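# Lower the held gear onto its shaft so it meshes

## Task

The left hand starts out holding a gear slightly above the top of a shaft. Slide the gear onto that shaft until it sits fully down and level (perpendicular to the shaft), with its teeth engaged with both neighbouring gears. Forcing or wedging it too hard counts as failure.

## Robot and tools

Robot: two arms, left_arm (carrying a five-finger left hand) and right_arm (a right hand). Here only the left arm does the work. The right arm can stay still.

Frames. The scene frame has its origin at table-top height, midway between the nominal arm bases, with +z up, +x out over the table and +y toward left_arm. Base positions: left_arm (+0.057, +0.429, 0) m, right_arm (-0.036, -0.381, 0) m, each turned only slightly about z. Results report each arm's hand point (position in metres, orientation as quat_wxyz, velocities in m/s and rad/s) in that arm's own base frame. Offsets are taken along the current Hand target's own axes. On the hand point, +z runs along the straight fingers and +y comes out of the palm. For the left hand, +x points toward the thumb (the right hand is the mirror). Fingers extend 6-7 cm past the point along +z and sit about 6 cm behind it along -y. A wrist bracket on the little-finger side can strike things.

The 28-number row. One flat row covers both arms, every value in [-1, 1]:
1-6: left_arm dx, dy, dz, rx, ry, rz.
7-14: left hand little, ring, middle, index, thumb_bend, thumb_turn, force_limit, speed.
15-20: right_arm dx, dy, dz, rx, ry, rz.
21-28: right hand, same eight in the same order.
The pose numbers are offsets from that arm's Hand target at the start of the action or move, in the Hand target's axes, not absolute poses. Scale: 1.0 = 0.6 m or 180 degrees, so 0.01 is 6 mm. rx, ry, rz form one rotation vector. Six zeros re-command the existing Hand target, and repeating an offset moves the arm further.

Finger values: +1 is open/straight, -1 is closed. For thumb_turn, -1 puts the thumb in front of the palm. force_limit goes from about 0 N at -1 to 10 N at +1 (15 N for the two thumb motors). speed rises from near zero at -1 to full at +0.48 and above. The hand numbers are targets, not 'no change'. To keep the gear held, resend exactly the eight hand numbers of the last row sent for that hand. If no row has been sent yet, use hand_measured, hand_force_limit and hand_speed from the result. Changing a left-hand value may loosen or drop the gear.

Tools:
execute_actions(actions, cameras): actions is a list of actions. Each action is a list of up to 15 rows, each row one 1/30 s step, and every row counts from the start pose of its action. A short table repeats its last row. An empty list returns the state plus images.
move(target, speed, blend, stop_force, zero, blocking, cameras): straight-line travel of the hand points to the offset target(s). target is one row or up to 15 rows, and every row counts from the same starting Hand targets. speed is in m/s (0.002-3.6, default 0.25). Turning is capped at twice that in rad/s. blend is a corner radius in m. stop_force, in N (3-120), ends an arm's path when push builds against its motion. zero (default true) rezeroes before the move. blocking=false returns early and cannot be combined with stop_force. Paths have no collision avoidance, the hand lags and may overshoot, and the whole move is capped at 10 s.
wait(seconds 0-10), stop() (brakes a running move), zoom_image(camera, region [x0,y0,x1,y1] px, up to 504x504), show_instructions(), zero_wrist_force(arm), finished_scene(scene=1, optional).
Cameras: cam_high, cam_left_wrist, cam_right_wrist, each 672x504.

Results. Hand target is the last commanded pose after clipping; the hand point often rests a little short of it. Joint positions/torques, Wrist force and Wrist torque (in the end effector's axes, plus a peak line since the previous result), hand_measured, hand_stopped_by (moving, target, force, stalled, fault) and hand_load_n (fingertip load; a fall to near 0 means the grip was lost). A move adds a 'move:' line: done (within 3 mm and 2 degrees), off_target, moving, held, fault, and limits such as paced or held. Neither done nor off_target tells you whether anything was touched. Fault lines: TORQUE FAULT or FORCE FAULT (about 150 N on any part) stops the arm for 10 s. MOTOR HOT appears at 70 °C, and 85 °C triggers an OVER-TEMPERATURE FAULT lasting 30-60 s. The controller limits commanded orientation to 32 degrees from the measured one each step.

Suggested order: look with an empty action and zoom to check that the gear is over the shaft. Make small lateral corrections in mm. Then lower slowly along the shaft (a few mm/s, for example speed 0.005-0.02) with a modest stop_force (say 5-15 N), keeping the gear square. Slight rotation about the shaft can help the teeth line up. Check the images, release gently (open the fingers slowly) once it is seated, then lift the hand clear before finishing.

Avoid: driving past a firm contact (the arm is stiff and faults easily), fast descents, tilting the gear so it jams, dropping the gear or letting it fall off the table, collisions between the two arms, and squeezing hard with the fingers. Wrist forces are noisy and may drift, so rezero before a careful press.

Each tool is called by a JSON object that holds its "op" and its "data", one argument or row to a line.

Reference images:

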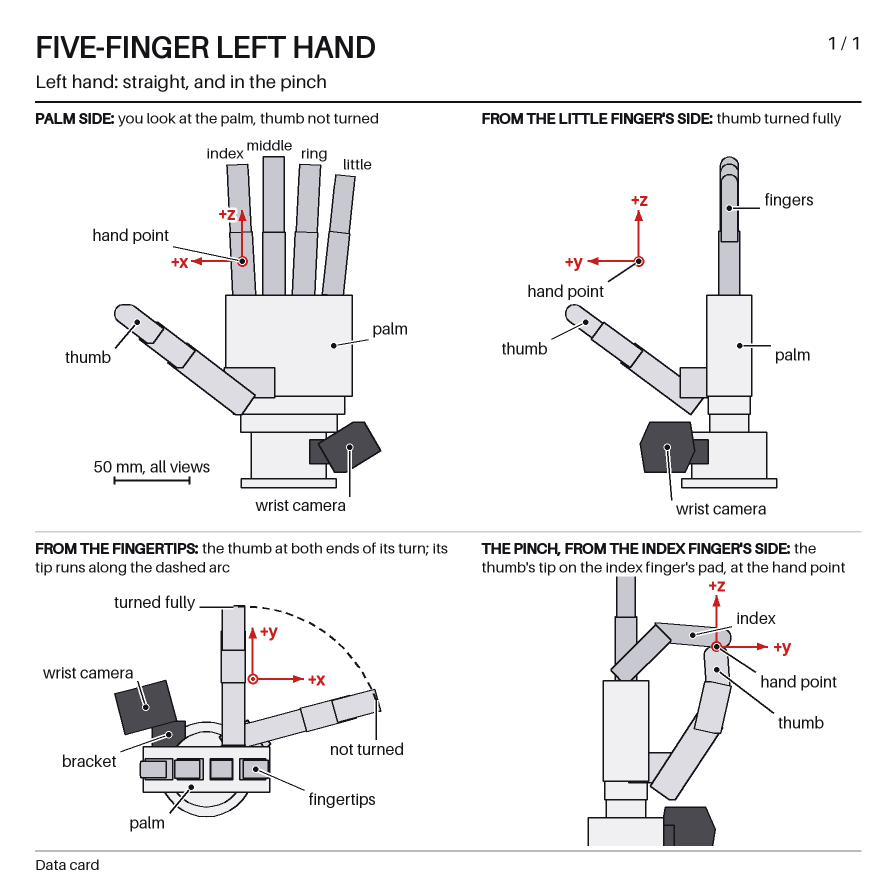

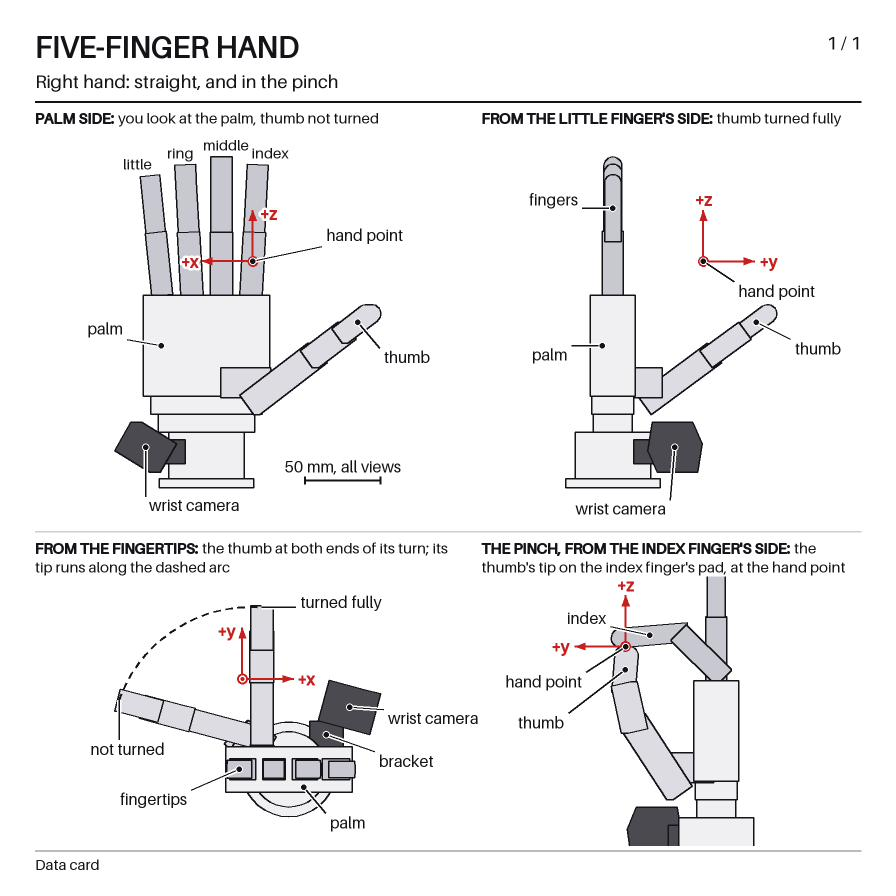

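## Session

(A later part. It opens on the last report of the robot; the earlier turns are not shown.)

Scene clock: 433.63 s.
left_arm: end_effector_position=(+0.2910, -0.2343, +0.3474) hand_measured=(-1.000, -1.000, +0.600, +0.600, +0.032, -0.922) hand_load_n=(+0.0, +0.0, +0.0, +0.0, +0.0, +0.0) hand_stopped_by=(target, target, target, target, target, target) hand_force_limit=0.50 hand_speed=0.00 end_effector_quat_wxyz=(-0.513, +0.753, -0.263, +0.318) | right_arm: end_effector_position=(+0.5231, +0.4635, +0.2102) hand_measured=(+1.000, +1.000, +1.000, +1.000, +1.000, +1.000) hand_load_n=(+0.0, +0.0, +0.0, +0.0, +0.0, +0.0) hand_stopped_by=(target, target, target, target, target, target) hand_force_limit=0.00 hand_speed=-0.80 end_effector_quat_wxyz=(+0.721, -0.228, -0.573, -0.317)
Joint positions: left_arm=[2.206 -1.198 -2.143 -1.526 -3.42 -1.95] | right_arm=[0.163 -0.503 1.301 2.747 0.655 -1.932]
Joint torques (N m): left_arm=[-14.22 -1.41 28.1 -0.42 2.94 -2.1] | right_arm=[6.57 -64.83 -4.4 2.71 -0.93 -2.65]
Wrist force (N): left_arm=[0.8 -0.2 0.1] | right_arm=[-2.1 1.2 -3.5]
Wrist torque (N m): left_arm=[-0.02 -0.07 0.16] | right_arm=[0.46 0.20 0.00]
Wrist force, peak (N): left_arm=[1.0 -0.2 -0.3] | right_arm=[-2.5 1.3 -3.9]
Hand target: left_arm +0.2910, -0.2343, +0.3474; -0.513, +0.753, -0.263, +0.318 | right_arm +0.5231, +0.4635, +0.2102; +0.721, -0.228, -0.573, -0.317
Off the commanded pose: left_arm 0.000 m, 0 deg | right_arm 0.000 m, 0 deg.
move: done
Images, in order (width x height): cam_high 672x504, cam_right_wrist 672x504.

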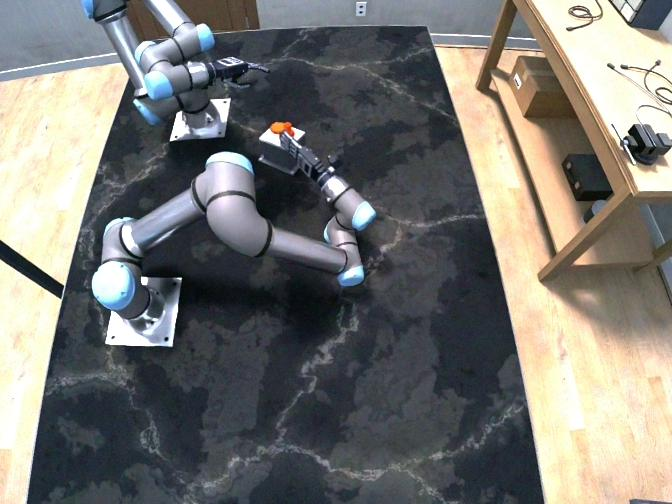

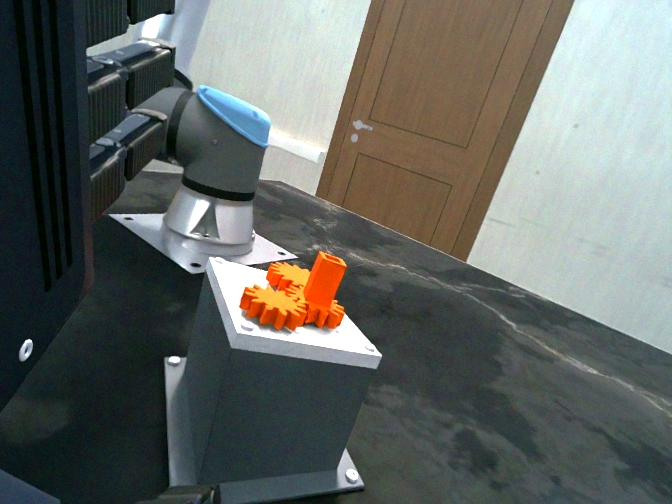

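{"op": "zoom_image", "data": {
  "camera": "cam_right_wrist",
  "region": [240, 300, 300, 345]
}}

{"op": "zoom_image", "data": {
  "camera": "cam_right_wrist",
  "region": [295, 300, 355, 345]
}}

Scaled by 8.400.

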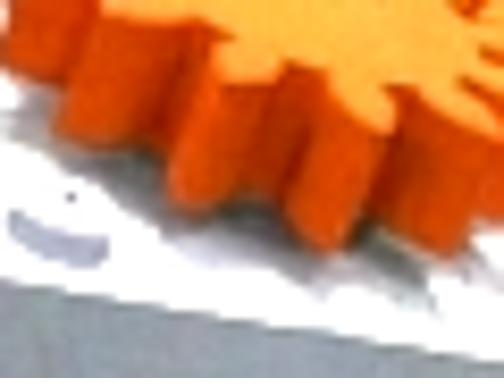

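Scaled by 8.400.

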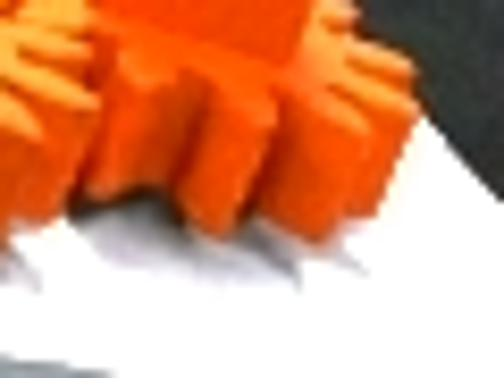

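{"op": "zoom_image", "data": {
  "camera": "cam_right_wrist",
  "region": [295, 245, 355, 305]
}}

{"op": "zoom_image", "data": {
  "camera": "cam_right_wrist",
  "region": [160, 260, 400, 500]
}}

Scaled by 8.400.

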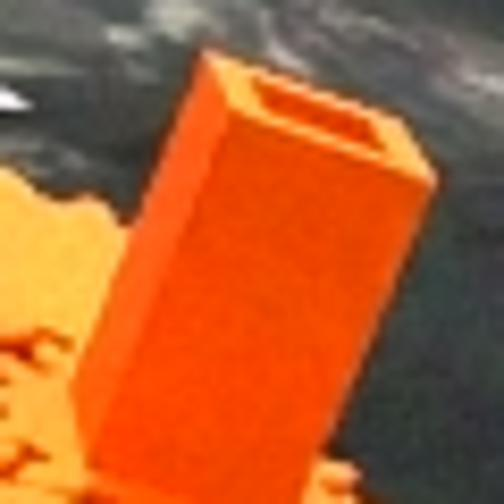

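Scaled by 2.100.

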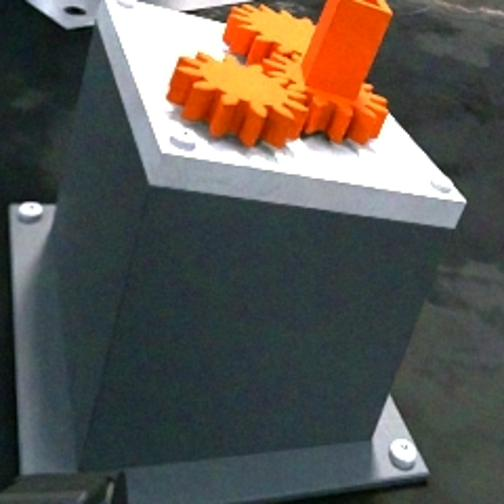

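{"op": "zoom_image", "data": {
  "camera": "cam_right_wrist",
  "region": [265, 305, 345, 345]
}}

{"op": "zoom_image", "data": {
  "camera": "cam_right_wrist",
  "region": [240, 255, 350, 345]
}}

Scaled by 6.300.

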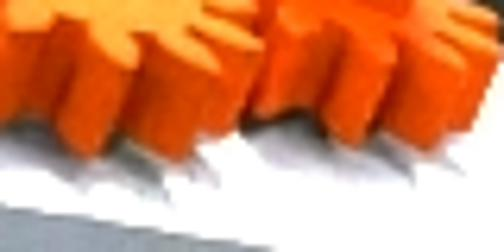

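Scaled by 4.582.

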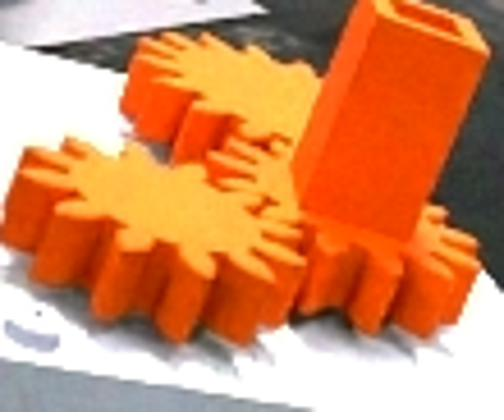

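{"op": "finished_scene", "data": {

}}

The scene is finished: the task was done.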